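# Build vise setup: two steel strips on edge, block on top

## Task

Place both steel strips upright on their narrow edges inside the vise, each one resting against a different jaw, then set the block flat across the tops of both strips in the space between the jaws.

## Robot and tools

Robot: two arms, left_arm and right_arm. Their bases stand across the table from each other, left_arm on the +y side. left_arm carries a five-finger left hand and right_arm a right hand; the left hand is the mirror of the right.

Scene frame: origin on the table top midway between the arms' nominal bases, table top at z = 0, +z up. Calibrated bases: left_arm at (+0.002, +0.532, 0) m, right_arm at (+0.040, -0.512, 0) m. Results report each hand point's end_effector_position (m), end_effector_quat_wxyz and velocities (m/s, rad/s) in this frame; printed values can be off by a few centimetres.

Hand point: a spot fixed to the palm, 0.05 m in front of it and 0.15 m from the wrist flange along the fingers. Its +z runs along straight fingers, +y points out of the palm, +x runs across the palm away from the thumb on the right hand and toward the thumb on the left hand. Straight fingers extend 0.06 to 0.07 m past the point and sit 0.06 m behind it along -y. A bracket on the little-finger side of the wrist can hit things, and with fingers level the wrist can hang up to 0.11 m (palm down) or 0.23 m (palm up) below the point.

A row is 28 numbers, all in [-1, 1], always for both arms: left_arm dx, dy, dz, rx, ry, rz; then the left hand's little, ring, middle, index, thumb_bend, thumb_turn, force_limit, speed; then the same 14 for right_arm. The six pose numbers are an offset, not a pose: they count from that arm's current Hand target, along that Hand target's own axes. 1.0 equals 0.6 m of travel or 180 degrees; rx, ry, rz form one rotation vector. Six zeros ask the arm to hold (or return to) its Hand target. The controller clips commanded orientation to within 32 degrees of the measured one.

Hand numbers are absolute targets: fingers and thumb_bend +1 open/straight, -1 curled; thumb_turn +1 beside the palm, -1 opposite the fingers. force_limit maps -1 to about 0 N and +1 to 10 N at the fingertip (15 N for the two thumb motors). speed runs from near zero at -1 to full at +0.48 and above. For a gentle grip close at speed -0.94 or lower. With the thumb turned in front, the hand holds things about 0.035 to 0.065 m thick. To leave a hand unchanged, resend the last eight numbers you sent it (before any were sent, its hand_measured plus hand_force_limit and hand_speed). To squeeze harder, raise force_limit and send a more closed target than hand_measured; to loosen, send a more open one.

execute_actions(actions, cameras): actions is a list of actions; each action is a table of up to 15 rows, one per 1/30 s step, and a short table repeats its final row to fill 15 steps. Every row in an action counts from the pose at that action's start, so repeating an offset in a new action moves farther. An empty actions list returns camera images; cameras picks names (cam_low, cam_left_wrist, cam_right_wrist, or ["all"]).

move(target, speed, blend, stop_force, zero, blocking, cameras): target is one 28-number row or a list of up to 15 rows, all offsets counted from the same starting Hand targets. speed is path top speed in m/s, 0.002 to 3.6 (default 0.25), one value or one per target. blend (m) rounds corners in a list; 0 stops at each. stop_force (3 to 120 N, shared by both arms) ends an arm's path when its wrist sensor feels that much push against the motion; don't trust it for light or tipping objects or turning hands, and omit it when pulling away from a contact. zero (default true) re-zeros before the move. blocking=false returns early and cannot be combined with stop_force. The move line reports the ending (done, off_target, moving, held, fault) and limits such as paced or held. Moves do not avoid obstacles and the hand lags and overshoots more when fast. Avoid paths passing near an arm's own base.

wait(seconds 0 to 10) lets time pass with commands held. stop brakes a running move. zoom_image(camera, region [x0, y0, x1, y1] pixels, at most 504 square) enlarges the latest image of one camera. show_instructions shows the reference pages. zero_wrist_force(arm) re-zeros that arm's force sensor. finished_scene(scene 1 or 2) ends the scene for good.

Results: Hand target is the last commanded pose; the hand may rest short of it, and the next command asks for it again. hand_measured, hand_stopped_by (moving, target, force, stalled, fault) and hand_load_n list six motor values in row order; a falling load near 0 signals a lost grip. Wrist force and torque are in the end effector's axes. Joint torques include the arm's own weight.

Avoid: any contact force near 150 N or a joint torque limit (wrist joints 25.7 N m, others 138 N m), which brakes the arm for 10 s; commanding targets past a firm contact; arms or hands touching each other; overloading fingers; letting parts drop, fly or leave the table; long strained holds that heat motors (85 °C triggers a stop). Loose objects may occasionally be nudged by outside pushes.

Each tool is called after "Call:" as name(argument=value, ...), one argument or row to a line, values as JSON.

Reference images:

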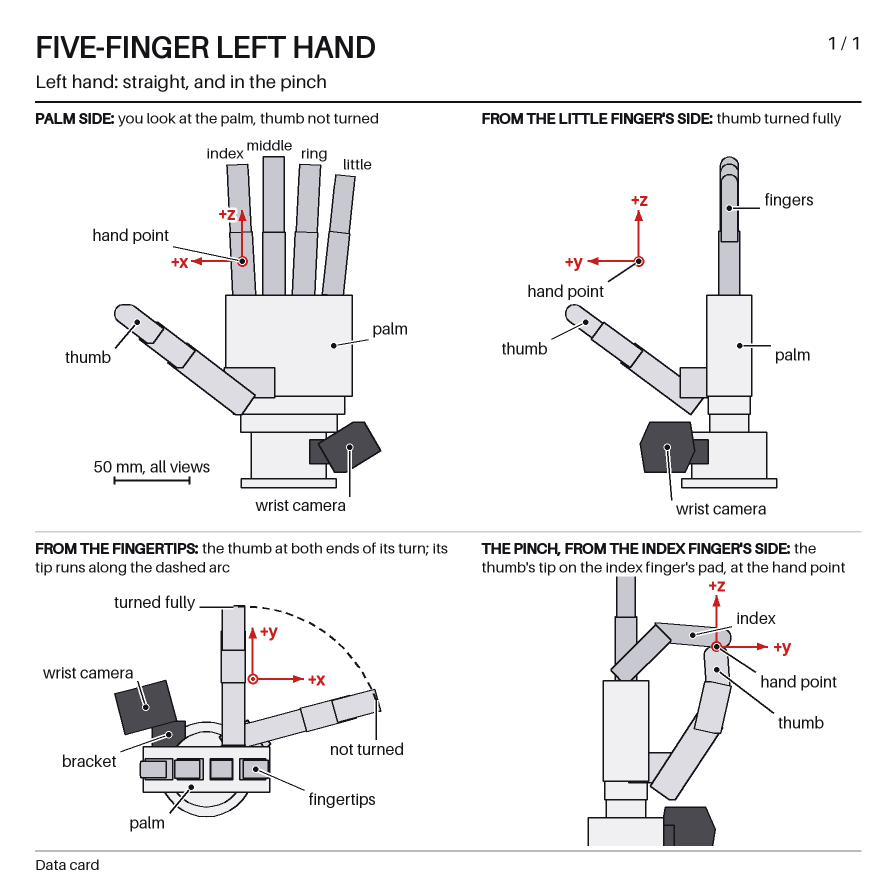

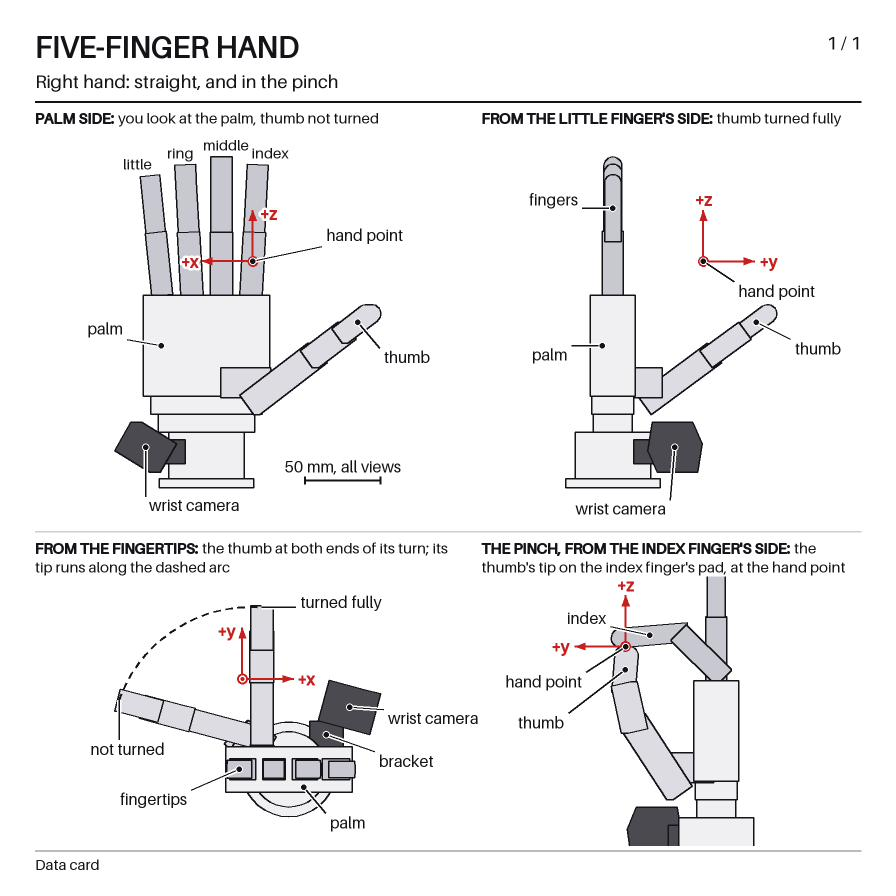

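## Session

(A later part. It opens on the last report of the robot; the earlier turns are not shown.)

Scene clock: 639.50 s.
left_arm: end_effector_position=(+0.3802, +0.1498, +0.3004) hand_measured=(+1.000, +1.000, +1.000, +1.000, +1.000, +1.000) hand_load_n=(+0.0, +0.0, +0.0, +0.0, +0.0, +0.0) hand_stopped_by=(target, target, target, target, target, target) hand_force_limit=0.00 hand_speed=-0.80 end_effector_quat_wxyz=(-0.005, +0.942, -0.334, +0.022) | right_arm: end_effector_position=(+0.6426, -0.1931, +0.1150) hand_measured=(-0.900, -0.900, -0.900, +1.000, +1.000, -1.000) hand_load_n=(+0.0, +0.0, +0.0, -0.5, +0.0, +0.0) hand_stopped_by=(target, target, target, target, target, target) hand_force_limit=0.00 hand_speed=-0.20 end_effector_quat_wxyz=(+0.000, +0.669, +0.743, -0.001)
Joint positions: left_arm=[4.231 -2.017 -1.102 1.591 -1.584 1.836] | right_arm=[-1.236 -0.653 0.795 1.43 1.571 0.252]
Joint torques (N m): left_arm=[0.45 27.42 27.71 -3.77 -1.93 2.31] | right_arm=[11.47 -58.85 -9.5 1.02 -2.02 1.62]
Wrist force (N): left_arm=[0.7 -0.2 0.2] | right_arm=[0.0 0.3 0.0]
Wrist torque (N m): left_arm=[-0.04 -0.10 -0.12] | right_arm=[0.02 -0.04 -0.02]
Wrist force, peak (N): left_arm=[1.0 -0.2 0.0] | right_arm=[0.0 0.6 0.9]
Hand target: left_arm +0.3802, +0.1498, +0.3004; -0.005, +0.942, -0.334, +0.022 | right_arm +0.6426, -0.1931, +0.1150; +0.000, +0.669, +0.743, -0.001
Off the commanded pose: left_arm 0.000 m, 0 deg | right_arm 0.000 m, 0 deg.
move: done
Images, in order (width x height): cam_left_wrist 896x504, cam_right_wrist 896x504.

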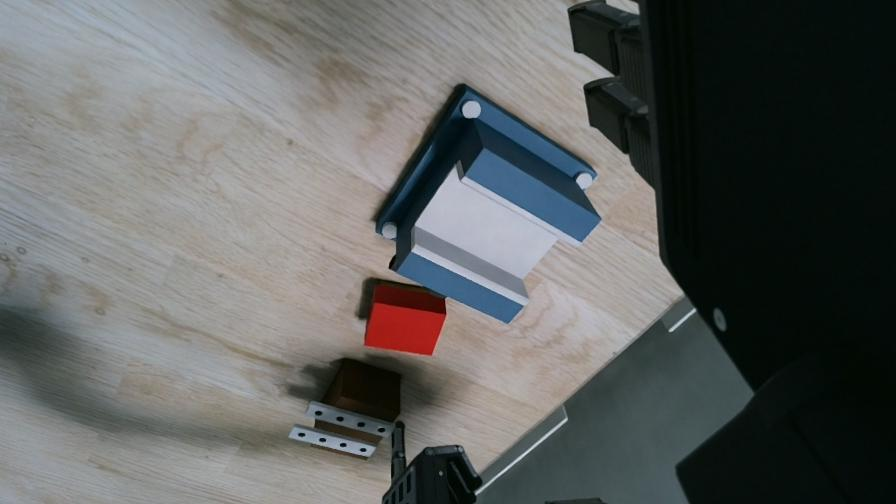

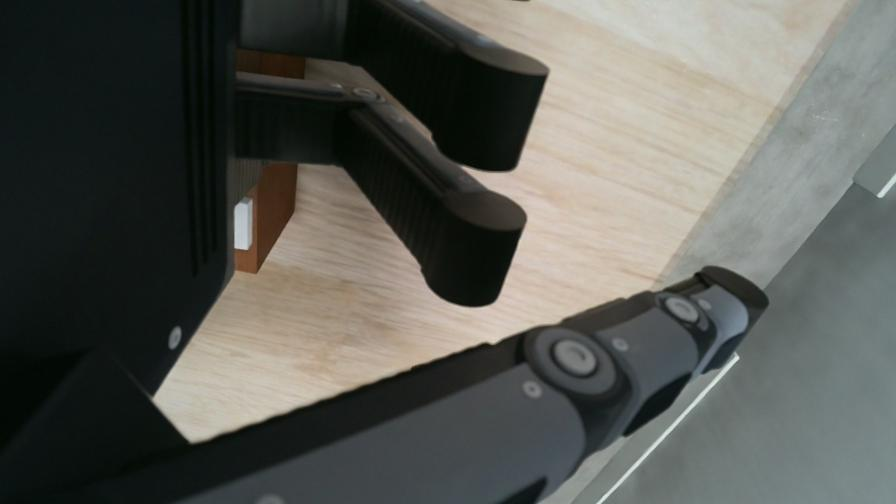

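Call:
move(
  target=[
    [0,0,0,0,0,0,1,1,1,1,1,1,0,-0.8,0,-0.005,0,0,0,0,-0.9,-0.9,-0.9,1,1,-1,0,-0.2],
    [0,0,0,0,0,0,1,1,1,1,1,1,0,-0.8,0,0.045,0,0,0,0,-0.9,-0.9,-0.9,1,1,-1,0,-0.2],
    [0,0,0,0,0,0,1,1,1,1,1,1,0,-0.8,0,0.045,-0.125,0,0,0,-0.9,-0.9,-0.9,1,1,-1,0,-0.2],
    [0,0,0,0,0,0,1,1,1,1,1,1,0,-0.8,-0.014,-0.3445,-0.125,0,0,0,-0.9,-0.9,0.05,0.05,1,-1,0,-0.2],
    [0,0,0,0,0,0,1,1,1,1,1,1,0,-0.8,-0.014,-0.3445,0.0827,0,0,0,-0.9,-0.9,0.05,0.05,1,-1,0,-0.2],
  ],
  cameras=["cam_right_wrist","cam_left_wrist"],
  speed=[0.03,0.1,0.15,0.2,0.15],
)

Call:
zoom_image(
  camera="cam_right_wrist",
  region=[380, 130, 680, 340],
)

Call:
zoom_image(
  camera="cam_left_wrist",
  region=[170, 330, 420, 500],
)

Scene clock: 668.07 s.
left_arm: end_effector_position=(+0.3802, +0.1498, +0.3004) hand_measured=(+1.000, +1.000, +1.000, +1.000, +1.000, +1.000) hand_load_n=(+0.0, +0.0, +0.0, +0.0, +0.0, +0.0) hand_stopped_by=(target, target, target, target, target, target) hand_force_limit=0.00 hand_speed=-0.80 end_effector_quat_wxyz=(-0.005, +0.942, -0.334, +0.022) | right_arm: end_effector_position=(+0.4379, -0.2231, +0.0657) hand_measured=(-0.900, -0.900, +0.050, +0.050, +1.000, -1.000) hand_load_n=(+0.0, +0.0, +0.0, +0.0, +0.0, +0.0) hand_stopped_by=(target, target, target, target, target, target) hand_force_limit=0.00 hand_speed=-0.20 end_effector_quat_wxyz=(+0.000, +0.669, +0.743, -0.001)
Joint positions: left_arm=[4.231 -2.017 -1.102 1.591 -1.584 1.836] | right_arm=[-1.136 -1.05 1.632 0.99 1.571 0.353]
Joint torques (N m): left_arm=[-1.05 28.18 28.09 -3.65 -1.78 2.29] | right_arm=[-9.02 -22.5 -6.69 0.99 -1.1 -1.78]
Wrist force (N): left_arm=[0.8 0.0 0.3] | right_arm=[-0.2 0.0 0.0]
Wrist torque (N m): left_arm=[-0.02 -0.11 -0.12] | right_arm=[0.00 0.02 -0.03]
Wrist force, peak (N): left_arm=[1.0 0.1 0.3] | right_arm=[-0.1 1.3 0.2]
Hand target: left_arm +0.3802, +0.1498, +0.3004; -0.005, +0.942, -0.334, +0.022 | right_arm +0.4379, -0.2231, +0.0656; +0.000, +0.669, +0.743, -0.001
Off the commanded pose: left_arm 0.000 m, 0 deg | right_arm 0.000 m, 0 deg.
move: done
Images, in order (width x height): cam_left_wrist 896x504, cam_right_wrist 896x504.

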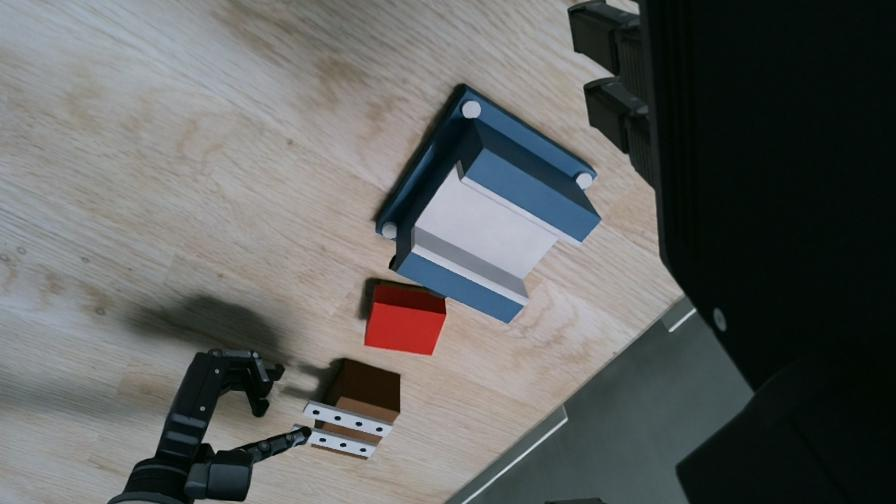

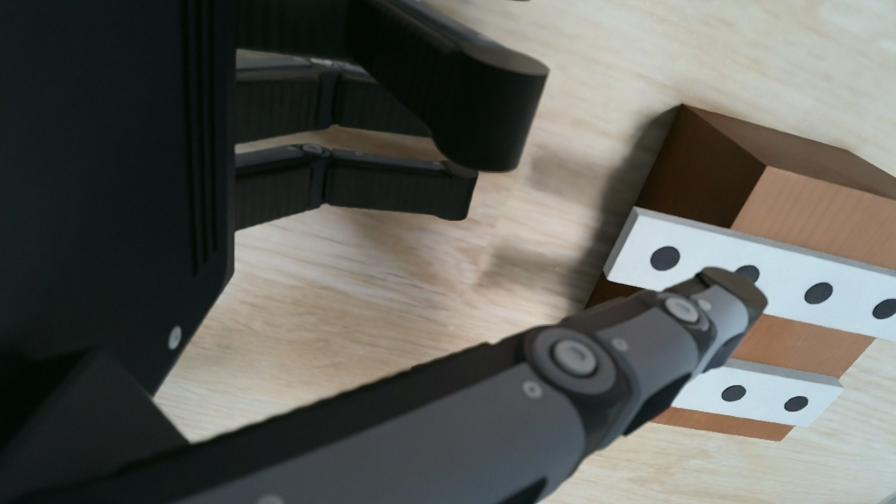

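Scaled by 1.680.

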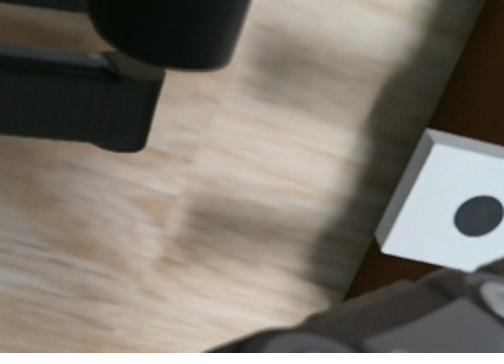

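Scaled by 2.016.

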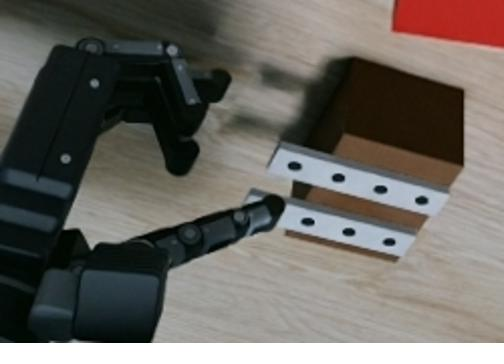

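Call:
move(
  target=[0,0,0,0,0,0,1,1,1,1,1,1,0,-0.8,-0.0033,0.0783,0,0,0,0,-0.9,-0.9,0.05,0.05,1,-1,0,-0.2],
  cameras=["cam_right_wrist","cam_left_wrist"],
  speed=0.04,
  stop_force=3,
)

Call:
zoom_image(
  camera="cam_right_wrist",
  region=[380, 130, 680, 340],
)

Call:
zoom_image(
  camera="cam_left_wrist",
  region=[170, 330, 420, 500],
)

Scene clock: 679.53 s.
left_arm: end_effector_position=(+0.3802, +0.1498, +0.3004) hand_measured=(+1.000, +1.000, +1.000, +1.000, +1.000, +1.000) hand_load_n=(+0.0, +0.0, +0.0, +0.0, +0.0, +0.0) hand_stopped_by=(target, target, target, target, target, target) hand_force_limit=0.00 hand_speed=-0.80 end_effector_quat_wxyz=(-0.005, +0.942, -0.334, +0.022) | right_arm: end_effector_position=(+0.4848, -0.2201, +0.0655) hand_measured=(-0.900, -0.900, +0.050, +0.050, +1.000, -1.000) hand_load_n=(+0.0, +0.0, +0.5, +0.0, -0.5, +0.0) hand_stopped_by=(target, target, target, target, target, target) hand_force_limit=0.00 hand_speed=-0.20 end_effector_quat_wxyz=(+0.000, +0.669, +0.743, -0.001)
Joint positions: left_arm=[4.231 -2.017 -1.102 1.591 -1.584 1.836] | right_arm=[-1.174 -0.973 1.502 1.043 1.571 0.315]
Joint torques (N m): left_arm=[-1.78 29.16 27.49 -3.56 -1.55 2.15] | right_arm=[-9.37 -26.27 -25.52 3.69 1.34 -1.75]
Wrist force (N): left_arm=[0.5 0.3 0.3] | right_arm=[-0.2 0.1 -0.1]
Wrist torque (N m): left_arm=[0.03 -0.07 -0.14] | right_arm=[0.02 0.02 0.05]
Wrist force, peak (N): left_arm=[0.8 -0.2 0.2] | right_arm=[-0.4 0.5 -0.1]
Hand target: left_arm +0.3802, +0.1498, +0.3004; -0.005, +0.942, -0.334, +0.022 | right_arm +0.4848, -0.2201, +0.0655; +0.000, +0.669, +0.743, -0.001
Off the commanded pose: left_arm 0.000 m, 0 deg | right_arm 0.000 m, 0 deg.
move: done
Images, in order (width x height): cam_left_wrist 896x504, cam_right_wrist 896x504.

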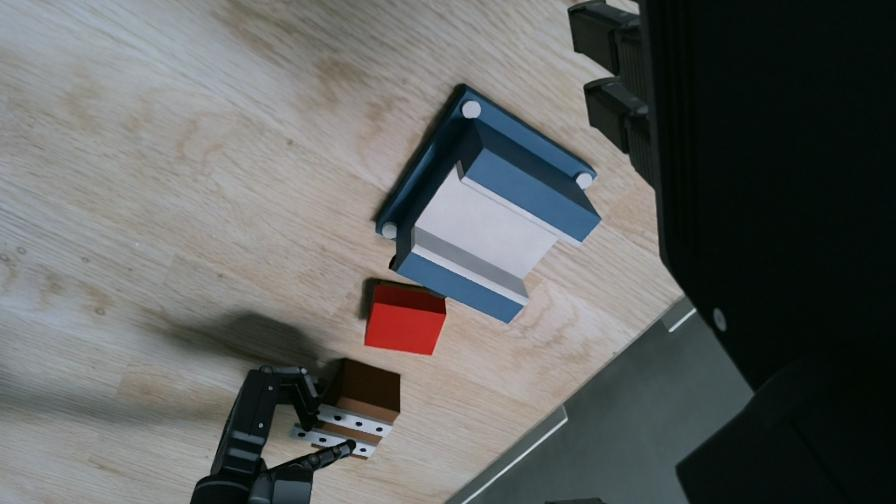

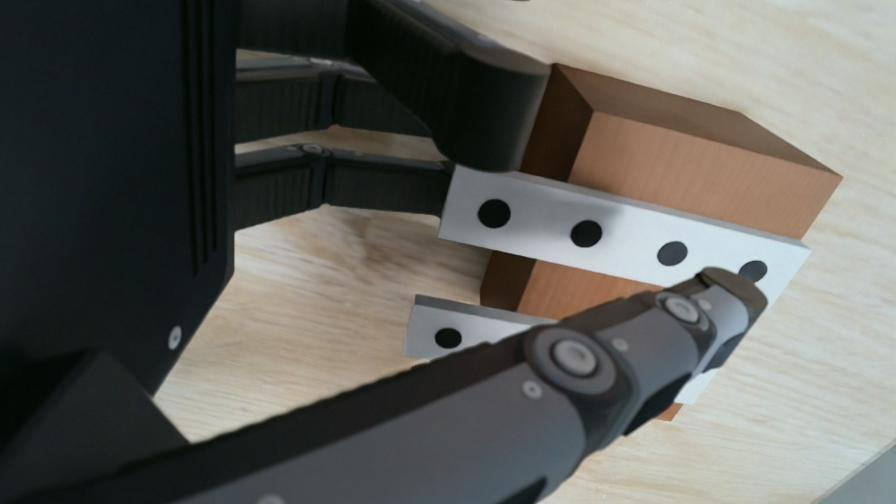

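Scaled by 1.680.

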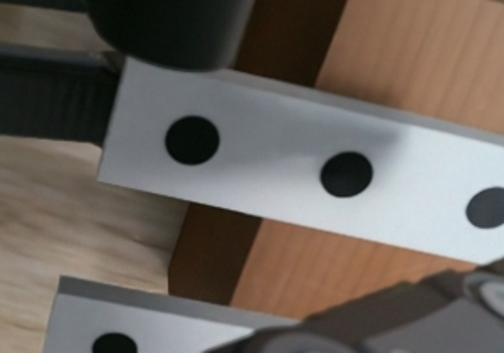

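Scaled by 2.016.

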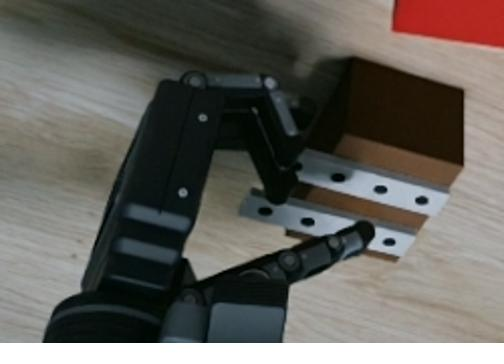

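Call:
move(
  target=[0,0,0,0,0,0,1,1,1,1,1,1,0,-0.8,0,0.0233,0,0,0,0,-0.9,-0.9,0.05,0.05,1,-1,0,-0.2],
  cameras=["cam_right_wrist","cam_left_wrist"],
  speed=0.04,
  stop_force=3,
)

Call:
zoom_image(
  camera="cam_left_wrist",
  region=[170, 330, 420, 500],
)

Scene clock: 688.63 s.
left_arm: end_effector_position=(+0.3802, +0.1498, +0.3004) hand_measured=(+1.000, +1.000, +1.000, +1.000, +1.000, +1.000) hand_load_n=(+0.0, +0.0, +0.0, +0.0, +0.0, +0.0) hand_stopped_by=(target, target, target, target, target, target) hand_force_limit=0.00 hand_speed=-0.80 end_effector_quat_wxyz=(-0.005, +0.942, -0.334, +0.022) | right_arm: end_effector_position=(+0.4988, -0.2187, +0.0655) hand_measured=(-0.900, -0.900, +0.050, +0.050, +1.000, -1.000) hand_load_n=(+0.5, +0.0, +0.0, +0.0, +0.0, +0.0) hand_stopped_by=(target, target, target, target, target, target) hand_force_limit=0.00 hand_speed=-0.20 end_effector_quat_wxyz=(+0.000, +0.669, +0.743, -0.001)
Joint positions: left_arm=[4.231 -2.017 -1.102 1.591 -1.584 1.836] | right_arm=[-1.182 -0.948 1.459 1.06 1.571 0.306]
Joint torques (N m): left_arm=[-3.94 28.11 27.82 -3.32 -1.5 2.1] | right_arm=[-8.92 -27.15 -26.05 3.76 1.34 -1.58]
Wrist force (N): left_arm=[0.6 0.0 0.0] | right_arm=[-0.2 0.2 0.1]
Wrist torque (N m): left_arm=[0.00 -0.09 -0.13] | right_arm=[0.03 0.01 0.06]
Wrist force, peak (N): left_arm=[1.0 0.2 0.4] | right_arm=[-0.4 0.5 -0.2]
Hand target: left_arm +0.3802, +0.1498, +0.3004; -0.005, +0.942, -0.334, +0.022 | right_arm +0.4988, -0.2187, +0.0655; +0.000, +0.669, +0.743, -0.001
Off the commanded pose: left_arm 0.000 m, 0 deg | right_arm 0.000 m, 0 deg.
move: done
Images, in order (width x height): cam_left_wrist 896x504, cam_right_wrist 896x504.

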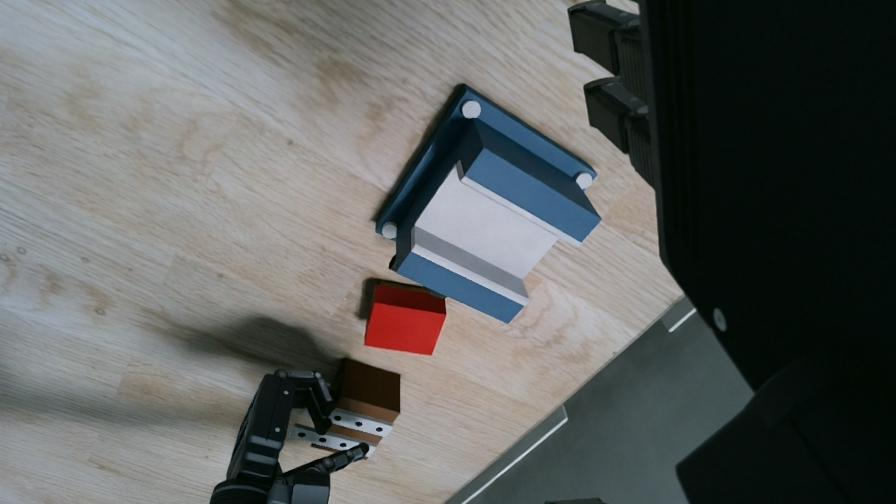

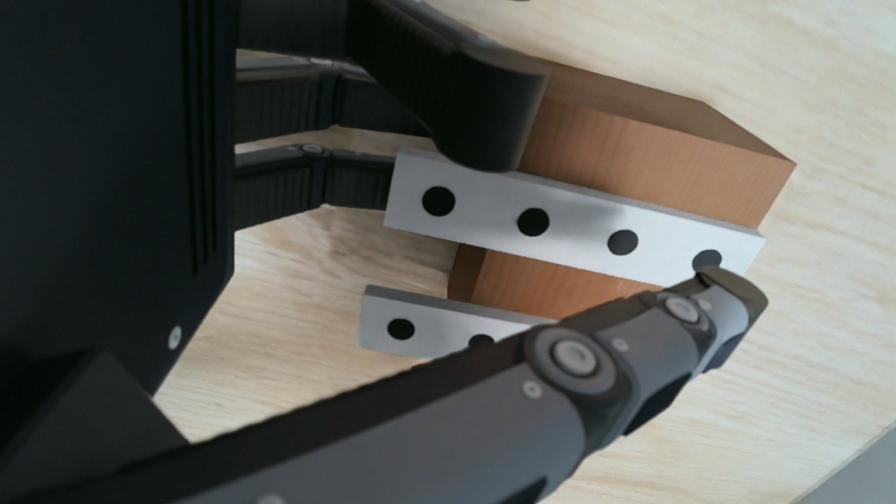

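Scaled by 2.016.

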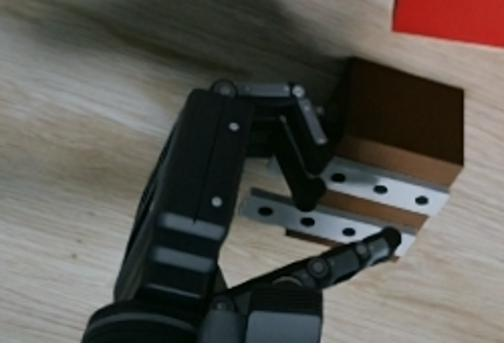

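Call:
move(
  target=[0,0,0,0,0,0,1,1,1,1,1,1,0,-0.8,0,0,0,0,0,0,-0.9,-0.9,0.05,0.05,0.0,-1,-0.5,-0.6],
  cameras=["cam_right_wrist","cam_left_wrist"],
)

Call:
zoom_image(
  camera="cam_left_wrist",
  region=[220, 340, 420, 490],
)

Scene clock: 700.27 s.
left_arm: end_effector_position=(+0.3802, +0.1498, +0.3004) hand_measured=(+1.000, +1.000, +1.000, +1.000, +1.000, +1.000) hand_load_n=(+0.0, +0.0, +0.0, +0.0, +0.0, +0.0) hand_stopped_by=(target, target, target, target, target, target) hand_force_limit=0.00 hand_speed=-0.80 end_effector_quat_wxyz=(-0.005, +0.942, -0.334, +0.022) | right_arm: end_effector_position=(+0.4988, -0.2187, +0.0655) hand_measured=(-0.900, -0.900, +0.050, +0.050, +0.000, -1.000) hand_load_n=(+0.0, +0.0, +0.0, +0.0, +0.0, +0.0) hand_stopped_by=(target, target, target, target, target, target) hand_force_limit=-0.50 hand_speed=-0.60 end_effector_quat_wxyz=(+0.000, +0.669, +0.743, -0.001)
Joint positions: left_arm=[4.231 -2.017 -1.102 1.591 -1.584 1.836] | right_arm=[-1.182 -0.948 1.459 1.06 1.571 0.306]
Joint torques (N m): left_arm=[-3.91 28.81 27.72 -3.31 -1.5 2.16] | right_arm=[-8.93 -26.82 -25.14 3.57 1.21 -1.68]
Wrist force (N): left_arm=[0.7 0.0 0.4] | right_arm=[-0.1 0.5 -0.1]
Wrist torque (N m): left_arm=[-0.04 -0.09 -0.12] | right_arm=[0.08 0.00 0.07]
Wrist force, peak (N): left_arm=[0.9 0.2 0.3] | right_arm=[-0.5 0.5 0.0]
Hand target: left_arm +0.3802, +0.1498, +0.3004; -0.005, +0.942, -0.334, +0.022 | right_arm +0.4988, -0.2187, +0.0655; +0.000, +0.669, +0.743, -0.001
Off the commanded pose: left_arm 0.000 m, 0 deg | right_arm 0.000 m, 0 deg.
move: done
Images, in order (width x height): cam_left_wrist 896x504, cam_right_wrist 896x504.

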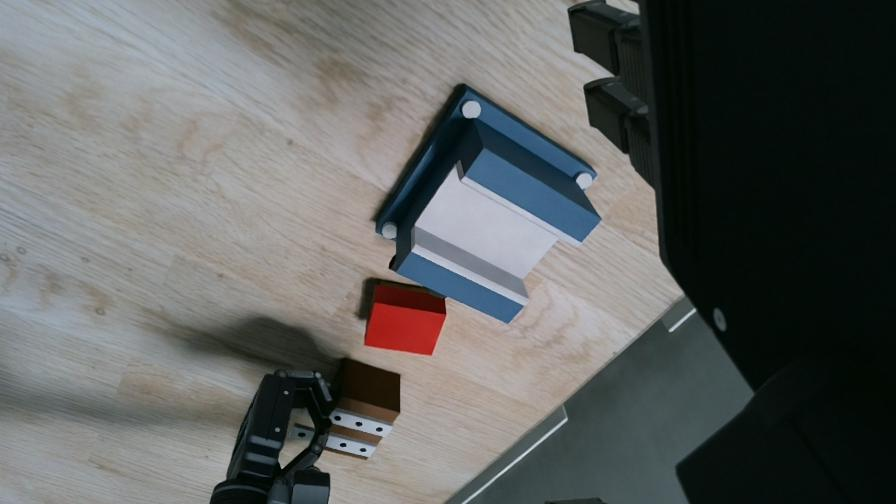

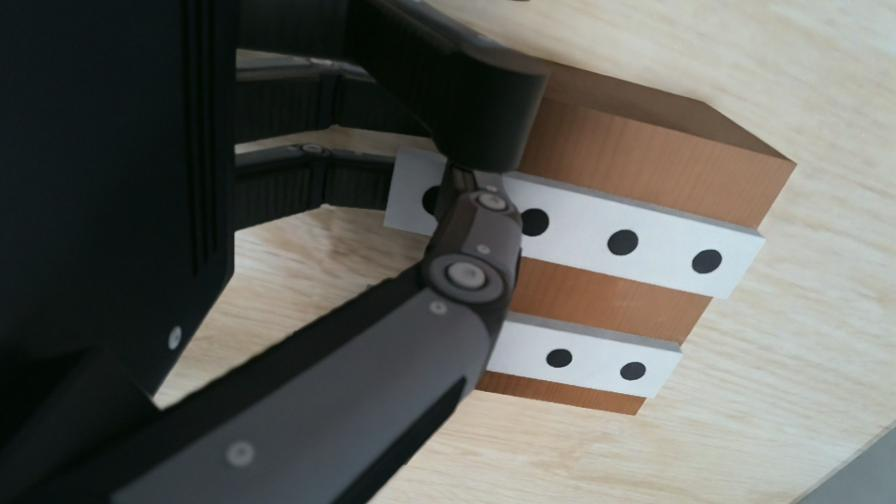

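Scaled by 2.520.

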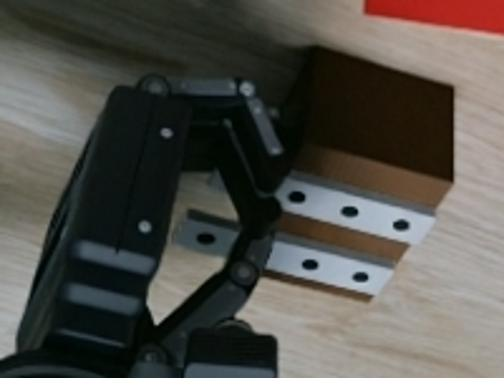

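Call:
move(
  target=[0,0,0,0,0,0,1,1,1,1,1,1,0,-0.8,0,0,0,0,0,0,-0.9,-0.9,-0.4,-0.4,0.0,-1,0,-0.75],
  cameras=["cam_right_wrist","cam_left_wrist"],
)

Call:
zoom_image(
  camera="cam_left_wrist",
  region=[220, 340, 420, 490],
)

Scene clock: 707.90 s.
left_arm: end_effector_position=(+0.3802, +0.1498, +0.3004) hand_measured=(+1.000, +1.000, +1.000, +1.000, +1.000, +1.000) hand_load_n=(+0.0, +0.0, +0.0, +0.0, +0.0, +0.0) hand_stopped_by=(target, target, target, target, target, target) hand_force_limit=0.00 hand_speed=-0.80 end_effector_quat_wxyz=(-0.005, +0.942, -0.334, +0.022) | right_arm: end_effector_position=(+0.4987, -0.2187, +0.0655) hand_measured=(-0.900, -0.900, +0.008, -0.154, +0.000, -1.000) hand_load_n=(+0.0, +0.0, +11.0, +7.0, +1.0, -1.0) hand_stopped_by=(target, target, force, force, target, target) hand_force_limit=0.00 hand_speed=-0.75 end_effector_quat_wxyz=(+0.000, +0.669, +0.743, -0.001)
Joint positions: left_arm=[4.231 -2.017 -1.102 1.591 -1.584 1.836] | right_arm=[-1.182 -0.948 1.459 1.06 1.571 0.306]
Joint torques (N m): left_arm=[-4.21 28.66 27.79 -3.44 -1.5 2.13] | right_arm=[-9.59 -33.55 -24.76 -0.84 1.26 -1.66]
Wrist force (N): left_arm=[0.6 -0.2 0.0] | right_arm=[-0.2 -8.6 3.3]
Wrist torque (N m): left_arm=[-0.04 -0.09 -0.12] | right_arm=[0.07 -0.04 -0.14]
Wrist force, peak (N): left_arm=[0.9 0.2 0.3] | right_arm=[0.0 -9.3 3.4]
Hand target: left_arm +0.3802, +0.1498, +0.3004; -0.005, +0.942, -0.334, +0.022 | right_arm +0.4988, -0.2187, +0.0655; +0.000, +0.669, +0.743, -0.001
Off the commanded pose: left_arm 0.000 m, 0 deg | right_arm 0.000 m, 0 deg.
move: done
Images, in order (width x height): cam_left_wrist 896x504, cam_right_wrist 896x504.

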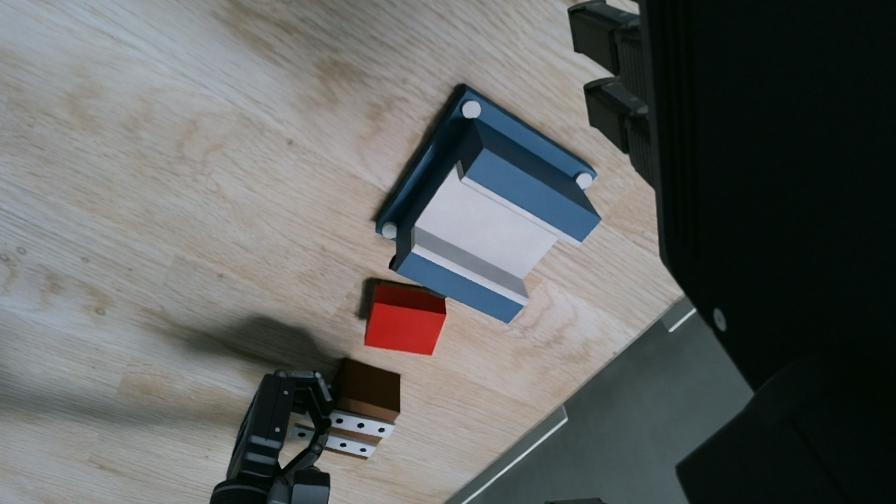

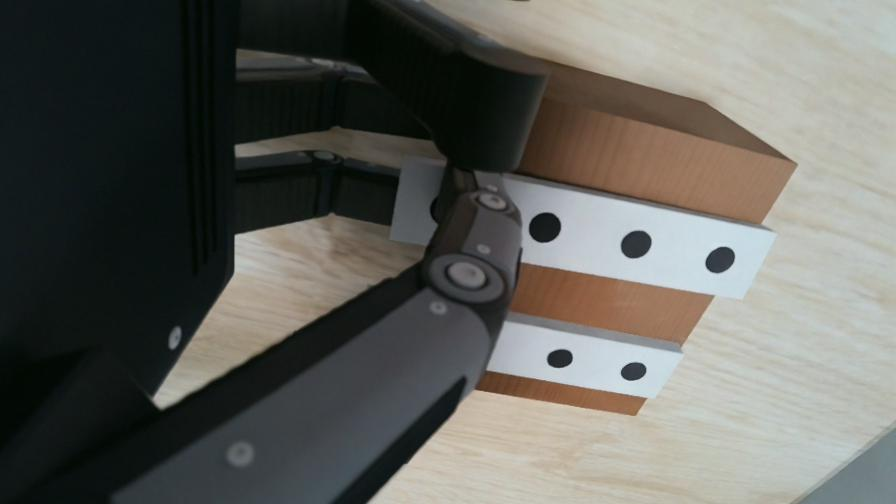

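Scaled by 2.520.

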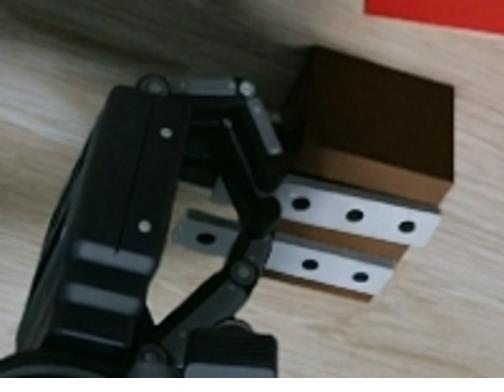

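Call:
move(
  target=[0,0,0,0,0,0,1,1,1,1,1,1,0,-0.8,0,0,0,0,0,0,-0.9,-0.9,0.08,0.06,0.0,-1,0,-0.6],
  cameras=[],
)

Call:
move(
  target=[0,0,0,0,0,0,1,1,1,1,1,1,0,-0.8,0,-0.0133,0,0,0,0,-0.9,-0.9,0.08,0.06,0.0,-1,0,-0.6],
  cameras=["cam_right_wrist"],
  speed=0.03,
)

Scene clock: 714.10 s.
left_arm: end_effector_position=(+0.3802, +0.1498, +0.3004) hand_measured=(+1.000, +1.000, +1.000, +1.000, +1.000, +1.000) hand_load_n=(+0.0, +0.0, +0.0, +0.0, +0.0, +0.0) hand_stopped_by=(target, target, target, target, target, target) hand_force_limit=0.00 hand_speed=-0.80 end_effector_quat_wxyz=(-0.005, +0.942, -0.334, +0.022) | right_arm: end_effector_position=(+0.4988, -0.2187, +0.0655) hand_measured=(-0.900, -0.900, +0.080, +0.060, +0.000, -1.000) hand_load_n=(+0.0, +0.0, +0.0, +0.0, +0.0, +0.0) hand_stopped_by=(target, target, target, target, target, target) hand_force_limit=0.00 hand_speed=-0.60 end_effector_quat_wxyz=(+0.000, +0.669, +0.743, -0.001)
Joint positions: left_arm=[4.231 -2.017 -1.102 1.591 -1.584 1.836] | right_arm=[-1.182 -0.948 1.459 1.06 1.571 0.306]
Joint torques (N m): left_arm=[-4.12 28.37 28.05 -3.33 -1.35 2.29] | right_arm=[-8.65 -46.2 -22.96 3.7 1.24 -1.75]
Wrist force (N): left_arm=[0.4 0.1 0.1] | right_arm=[-0.2 0.3 0.1]
Wrist torque (N m): left_arm=[0.00 -0.05 -0.14] | right_arm=[0.04 0.01 0.06]
Wrist force, peak (N): left_arm=[0.8 0.2 0.4] | right_arm=[0.0 -8.9 3.5]
Hand target: left_arm +0.3802, +0.1498, +0.3004; -0.005, +0.942, -0.334, +0.022 | right_arm +0.4988, -0.2187, +0.0655; +0.000, +0.669, +0.743, -0.001
Off the commanded pose: left_arm 0.000 m, 0 deg | right_arm 0.000 m, 0 deg.
move: done
No camera images: "cameras" was empty.

Scene clock: 714.90 s.
left_arm: end_effector_position=(+0.3802, +0.1498, +0.3004) hand_measured=(+1.000, +1.000, +1.000, +1.000, +1.000, +1.000) hand_load_n=(+0.0, +0.0, -0.5, +0.0, +0.0, +0.0) hand_stopped_by=(target, target, target, target, target, target) hand_force_limit=0.00 hand_speed=-0.80 end_effector_quat_wxyz=(-0.005, +0.942, -0.334, +0.022) | right_arm: end_effector_position=(+0.4909, -0.2195, +0.0655) hand_measured=(-0.900, -0.900, +0.080, +0.060, +0.000, -1.000) hand_load_n=(+0.0, +0.0, +0.0, +0.0, +0.0, +0.0) hand_stopped_by=(target, target, target, target, target, target) hand_force_limit=0.00 hand_speed=-0.60 end_effector_quat_wxyz=(+0.000, +0.669, +0.743, -0.001)
Joint positions: left_arm=[4.231 -2.017 -1.102 1.591 -1.584 1.836] | right_arm=[-1.178 -0.962 1.483 1.05 1.571 0.311]
Joint torques (N m): left_arm=[-4 27.98 27.95 -3.33 -1.5 2.27] | right_arm=[11.3 -47.3 -5.61 1.16 1.18 1.59]
Wrist force (N): left_arm=[0.7 0.2 -0.1] | right_arm=[-0.1 0.0 0.0]
Wrist torque (N m): left_arm=[0.04 -0.11 -0.13] | right_arm=[0.00 0.01 -0.03]
Wrist force, peak (N): left_arm=[0.8 0.0 0.3] | right_arm=[-0.4 0.5 0.1]
Hand target: left_arm +0.3802, +0.1498, +0.3004; -0.005, +0.942, -0.334, +0.022 | right_arm +0.4908, -0.2195, +0.0655; +0.000, +0.669, +0.743, -0.001
Off the commanded pose: left_arm 0.000 m, 0 deg | right_arm 0.000 m, 0 deg.
move: done
Images, in order (width x height): cam_right_wrist 896x504.

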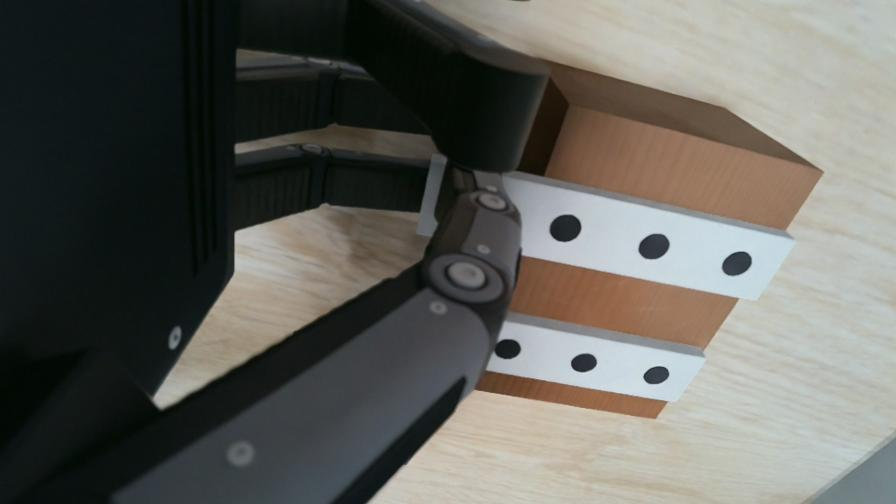

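Call:
move(
  target=[0,0,0,0,0,0,1,1,1,1,1,1,0,-0.8,0,0,0,0,0,0,-0.9,-0.9,-0.4,-0.4,0.0,-1,-0.3,-0.8],
  cameras=["cam_right_wrist"],
)

Scene clock: 723.87 s.
left_arm: end_effector_position=(+0.3802, +0.1498, +0.3004) hand_measured=(+1.000, +1.000, +1.000, +1.000, +1.000, +1.000) hand_load_n=(+0.0, +0.0, +0.0, +0.0, +0.0, +0.0) hand_stopped_by=(target, target, target, target, target, target) hand_force_limit=0.00 hand_speed=-0.80 end_effector_quat_wxyz=(-0.005, +0.942, -0.334, +0.022) | right_arm: end_effector_position=(+0.4908, -0.2195, +0.0655) hand_measured=(-0.900, -0.900, -0.140, -0.158, +0.000, -1.000) hand_load_n=(+0.0, +0.0, +5.0, +9.0, +1.0, -1.0) hand_stopped_by=(target, target, force, force, target, target) hand_force_limit=-0.30 hand_speed=-0.80 end_effector_quat_wxyz=(+0.000, +0.669, +0.743, -0.001)
Joint positions: left_arm=[4.231 -2.017 -1.102 1.591 -1.584 1.836] | right_arm=[-1.178 -0.962 1.484 1.05 1.571 0.311]
Joint torques (N m): left_arm=[-4.25 28.18 27.14 -3.23 -1.27 2.26] | right_arm=[11.59 -48.28 -7.89 1.18 -0.48 1.6]
Wrist force (N): left_arm=[0.5 0.0 0.3] | right_arm=[0.0 0.2 0.6]
Wrist torque (N m): left_arm=[-0.02 -0.06 -0.13] | right_arm=[0.06 -0.01 -0.01]
Wrist force, peak (N): left_arm=[0.9 0.1 0.3] | right_arm=[-0.2 0.3 0.8]
Hand target: left_arm +0.3802, +0.1498, +0.3004; -0.005, +0.942, -0.334, +0.022 | right_arm +0.4908, -0.2195, +0.0655; +0.000, +0.669, +0.743, -0.001
Off the commanded pose: left_arm 0.000 m, 0 deg | right_arm 0.000 m, 0 deg.
move: done
Images, in order (width x height): cam_right_wrist 896x504.

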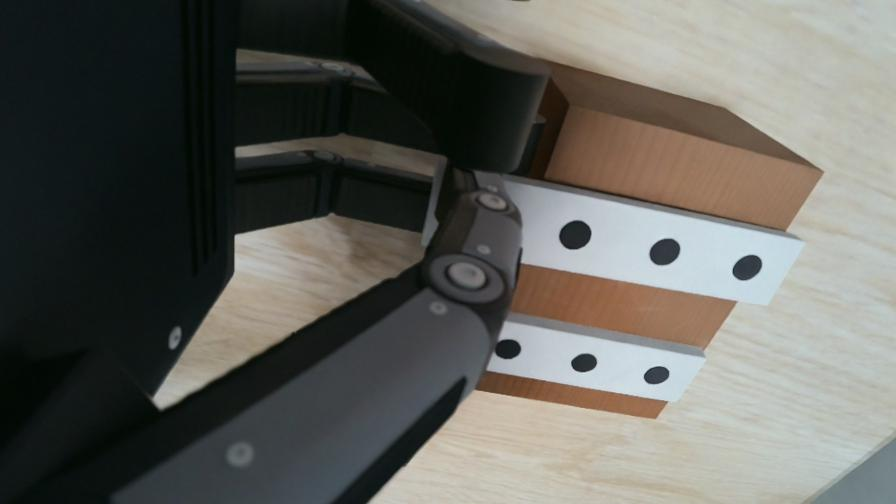

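Call:
move(
  target=[0,0,0,0,0,0,1,1,1,1,1,1,0,-0.8,0,-0.0233,0,0,0,0,-0.9,-0.9,-0.4,-0.4,0.0,-1,-0.3,-0.8],
  cameras=["cam_right_wrist"],
  speed=0.03,
)

Scene clock: 728.10 s.
left_arm: end_effector_position=(+0.3802, +0.1498, +0.3004) hand_measured=(+1.000, +1.000, +1.000, +1.000, +1.000, +1.000) hand_load_n=(+0.0, +0.0, +0.0, +0.0, +0.0, +0.0) hand_stopped_by=(target, target, target, target, target, target) hand_force_limit=0.00 hand_speed=-0.80 end_effector_quat_wxyz=(-0.005, +0.942, -0.334, +0.022) | right_arm: end_effector_position=(+0.4770, -0.2209, +0.0655) hand_measured=(-0.900, -0.900, -0.140, -0.158, +0.000, -1.000) hand_load_n=(+0.0, +0.0, +5.0, +9.5, +1.0, -1.0) hand_stopped_by=(target, target, force, force, target, target) hand_force_limit=-0.30 hand_speed=-0.80 end_effector_quat_wxyz=(+0.000, +0.669, +0.743, -0.001)
Joint positions: left_arm=[4.231 -2.017 -1.102 1.591 -1.584 1.836] | right_arm=[-1.168 -0.986 1.525 1.033 1.571 0.32]
Joint torques (N m): left_arm=[-3.9 28.51 27.95 -3.17 -1.15 2.21] | right_arm=[12.13 -47.11 -5.25 0.86 -1.3 1.68]
Wrist force (N): left_arm=[0.4 -0.1 0.1] | right_arm=[-0.2 0.2 0.5]
Wrist torque (N m): left_arm=[-0.02 -0.05 -0.14] | right_arm=[0.07 0.01 -0.03]
Wrist force, peak (N): left_arm=[0.9 0.2 0.5] | right_arm=[-0.3 0.4 0.9]
Hand target: left_arm +0.3802, +0.1498, +0.3004; -0.005, +0.942, -0.334, +0.022 | right_arm +0.4769, -0.2210, +0.0655; +0.000, +0.669, +0.743, -0.001
Off the commanded pose: left_arm 0.000 m, 0 deg | right_arm 0.000 m, 0 deg.
move: done
Images, in order (width x height): cam_right_wrist 896x504.

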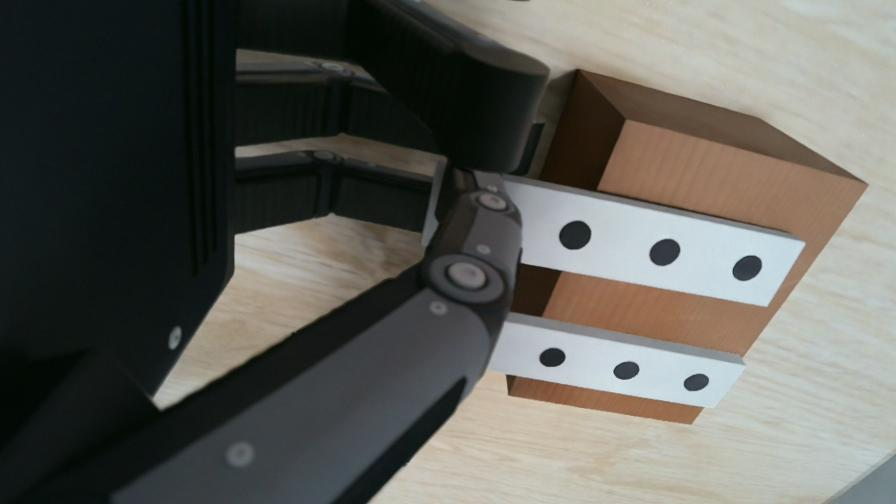

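Call:
move(
  target=[0,0,0,0,0,0,1,1,1,1,1,1,0,-0.8,0,0,0,0,0,0,-0.9,-0.9,0.1,0.08,0.12,-1,-0.3,-0.7],
  cameras=[],
)

Call:
move(
  target=[0,0,0,0,0,0,1,1,1,1,1,1,0,-0.8,0,0.0208,0,0,0,0,-0.9,-0.9,0.1,0.08,0.12,-1,-0.3,-0.7],
  cameras=["cam_right_wrist"],
  speed=0.03,
  stop_force=3,
)

Scene clock: 736.60 s.
left_arm: end_effector_position=(+0.3802, +0.1498, +0.3004) hand_measured=(+1.000, +1.000, +1.000, +1.000, +1.000, +1.000) hand_load_n=(+0.0, +0.0, -0.5, +0.0, +0.0, +0.0) hand_stopped_by=(target, target, target, target, target, target) hand_force_limit=0.00 hand_speed=-0.80 end_effector_quat_wxyz=(-0.005, +0.942, -0.334, +0.022) | right_arm: end_effector_position=(+0.4769, -0.2210, +0.0655) hand_measured=(-0.900, -0.900, +0.100, +0.080, +0.120, -1.000) hand_load_n=(+0.0, +0.0, +0.0, +0.0, +0.0, +0.0) hand_stopped_by=(target, target, target, target, target, target) hand_force_limit=-0.30 hand_speed=-0.70 end_effector_quat_wxyz=(+0.000, +0.669, +0.743, -0.001)
Joint positions: left_arm=[4.231 -2.017 -1.102 1.591 -1.584 1.836] | right_arm=[-1.168 -0.987 1.526 1.033 1.571 0.32]
Joint torques (N m): left_arm=[-4.81 28.49 27.57 -3.08 -1.29 2.37] | right_arm=[11.25 -46.78 -6.84 1.33 -1.29 1.62]
Wrist force (N): left_arm=[0.4 0.2 0.1] | right_arm=[-0.2 0.3 -0.2]
Wrist torque (N m): left_arm=[0.02 -0.06 -0.15] | right_arm=[0.05 0.01 -0.02]
Wrist force, peak (N): left_arm=[0.9 0.2 0.2] | right_arm=[-0.1 0.5 0.8]
Hand target: left_arm +0.3802, +0.1498, +0.3004; -0.005, +0.942, -0.334, +0.022 | right_arm +0.4769, -0.2210, +0.0655; +0.000, +0.669, +0.743, -0.001
Off the commanded pose: left_arm 0.000 m, 0 deg | right_arm 0.000 m, 0 deg.
move: done
No camera images: "cameras" was empty.

Scene clock: 737.97 s.
left_arm: end_effector_position=(+0.3802, +0.1498, +0.3004) hand_measured=(+1.000, +1.000, +1.000, +1.000, +1.000, +1.000) hand_load_n=(+0.0, +0.0, +0.0, +0.0, +0.0, +0.0) hand_stopped_by=(target, target, target, target, target, target) hand_force_limit=0.00 hand_speed=-0.80 end_effector_quat_wxyz=(-0.005, +0.942, -0.334, +0.022) | right_arm: end_effector_position=(+0.4893, -0.2196, +0.0655) hand_measured=(-0.900, -0.900, +0.100, +0.080, +0.120, -1.000) hand_load_n=(+0.0, +0.0, +0.0, +0.0, -0.5, +0.0) hand_stopped_by=(target, target, target, target, target, target) hand_force_limit=-0.30 hand_speed=-0.70 end_effector_quat_wxyz=(+0.000, +0.669, +0.743, -0.001)
Joint positions: left_arm=[4.231 -2.017 -1.102 1.591 -1.584 1.836] | right_arm=[-1.177 -0.965 1.488 1.048 1.571 0.312]
Joint torques (N m): left_arm=[-4.26 29.07 26.97 -3.06 -1.24 2.23] | right_arm=[-9.5 -26.74 -25.59 3.66 -0.63 -1.56]
Wrist force (N): left_arm=[0.6 0.0 0.0] | right_arm=[-0.2 0.2 -0.2]
Wrist torque (N m): left_arm=[0.00 -0.09 -0.14] | right_arm=[0.04 0.03 0.06]
Wrist force, peak (N): left_arm=[0.8 0.1 0.4] | right_arm=[-0.1 0.5 -0.5]
Hand target: left_arm +0.3802, +0.1498, +0.3004; -0.005, +0.942, -0.334, +0.022 | right_arm +0.4893, -0.2197, +0.0655; +0.000, +0.669, +0.743, -0.001
Off the commanded pose: left_arm 0.000 m, 0 deg | right_arm 0.000 m, 0 deg.
move: done
Images, in order (width x height): cam_right_wrist 896x504.

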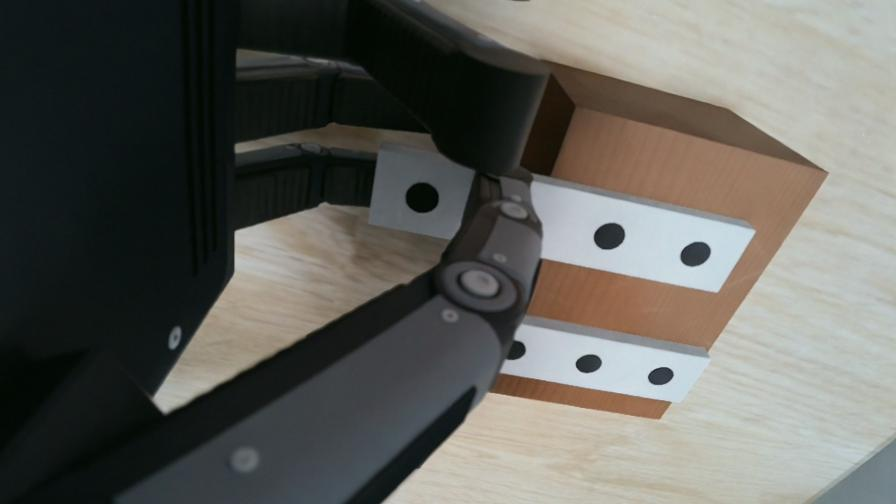

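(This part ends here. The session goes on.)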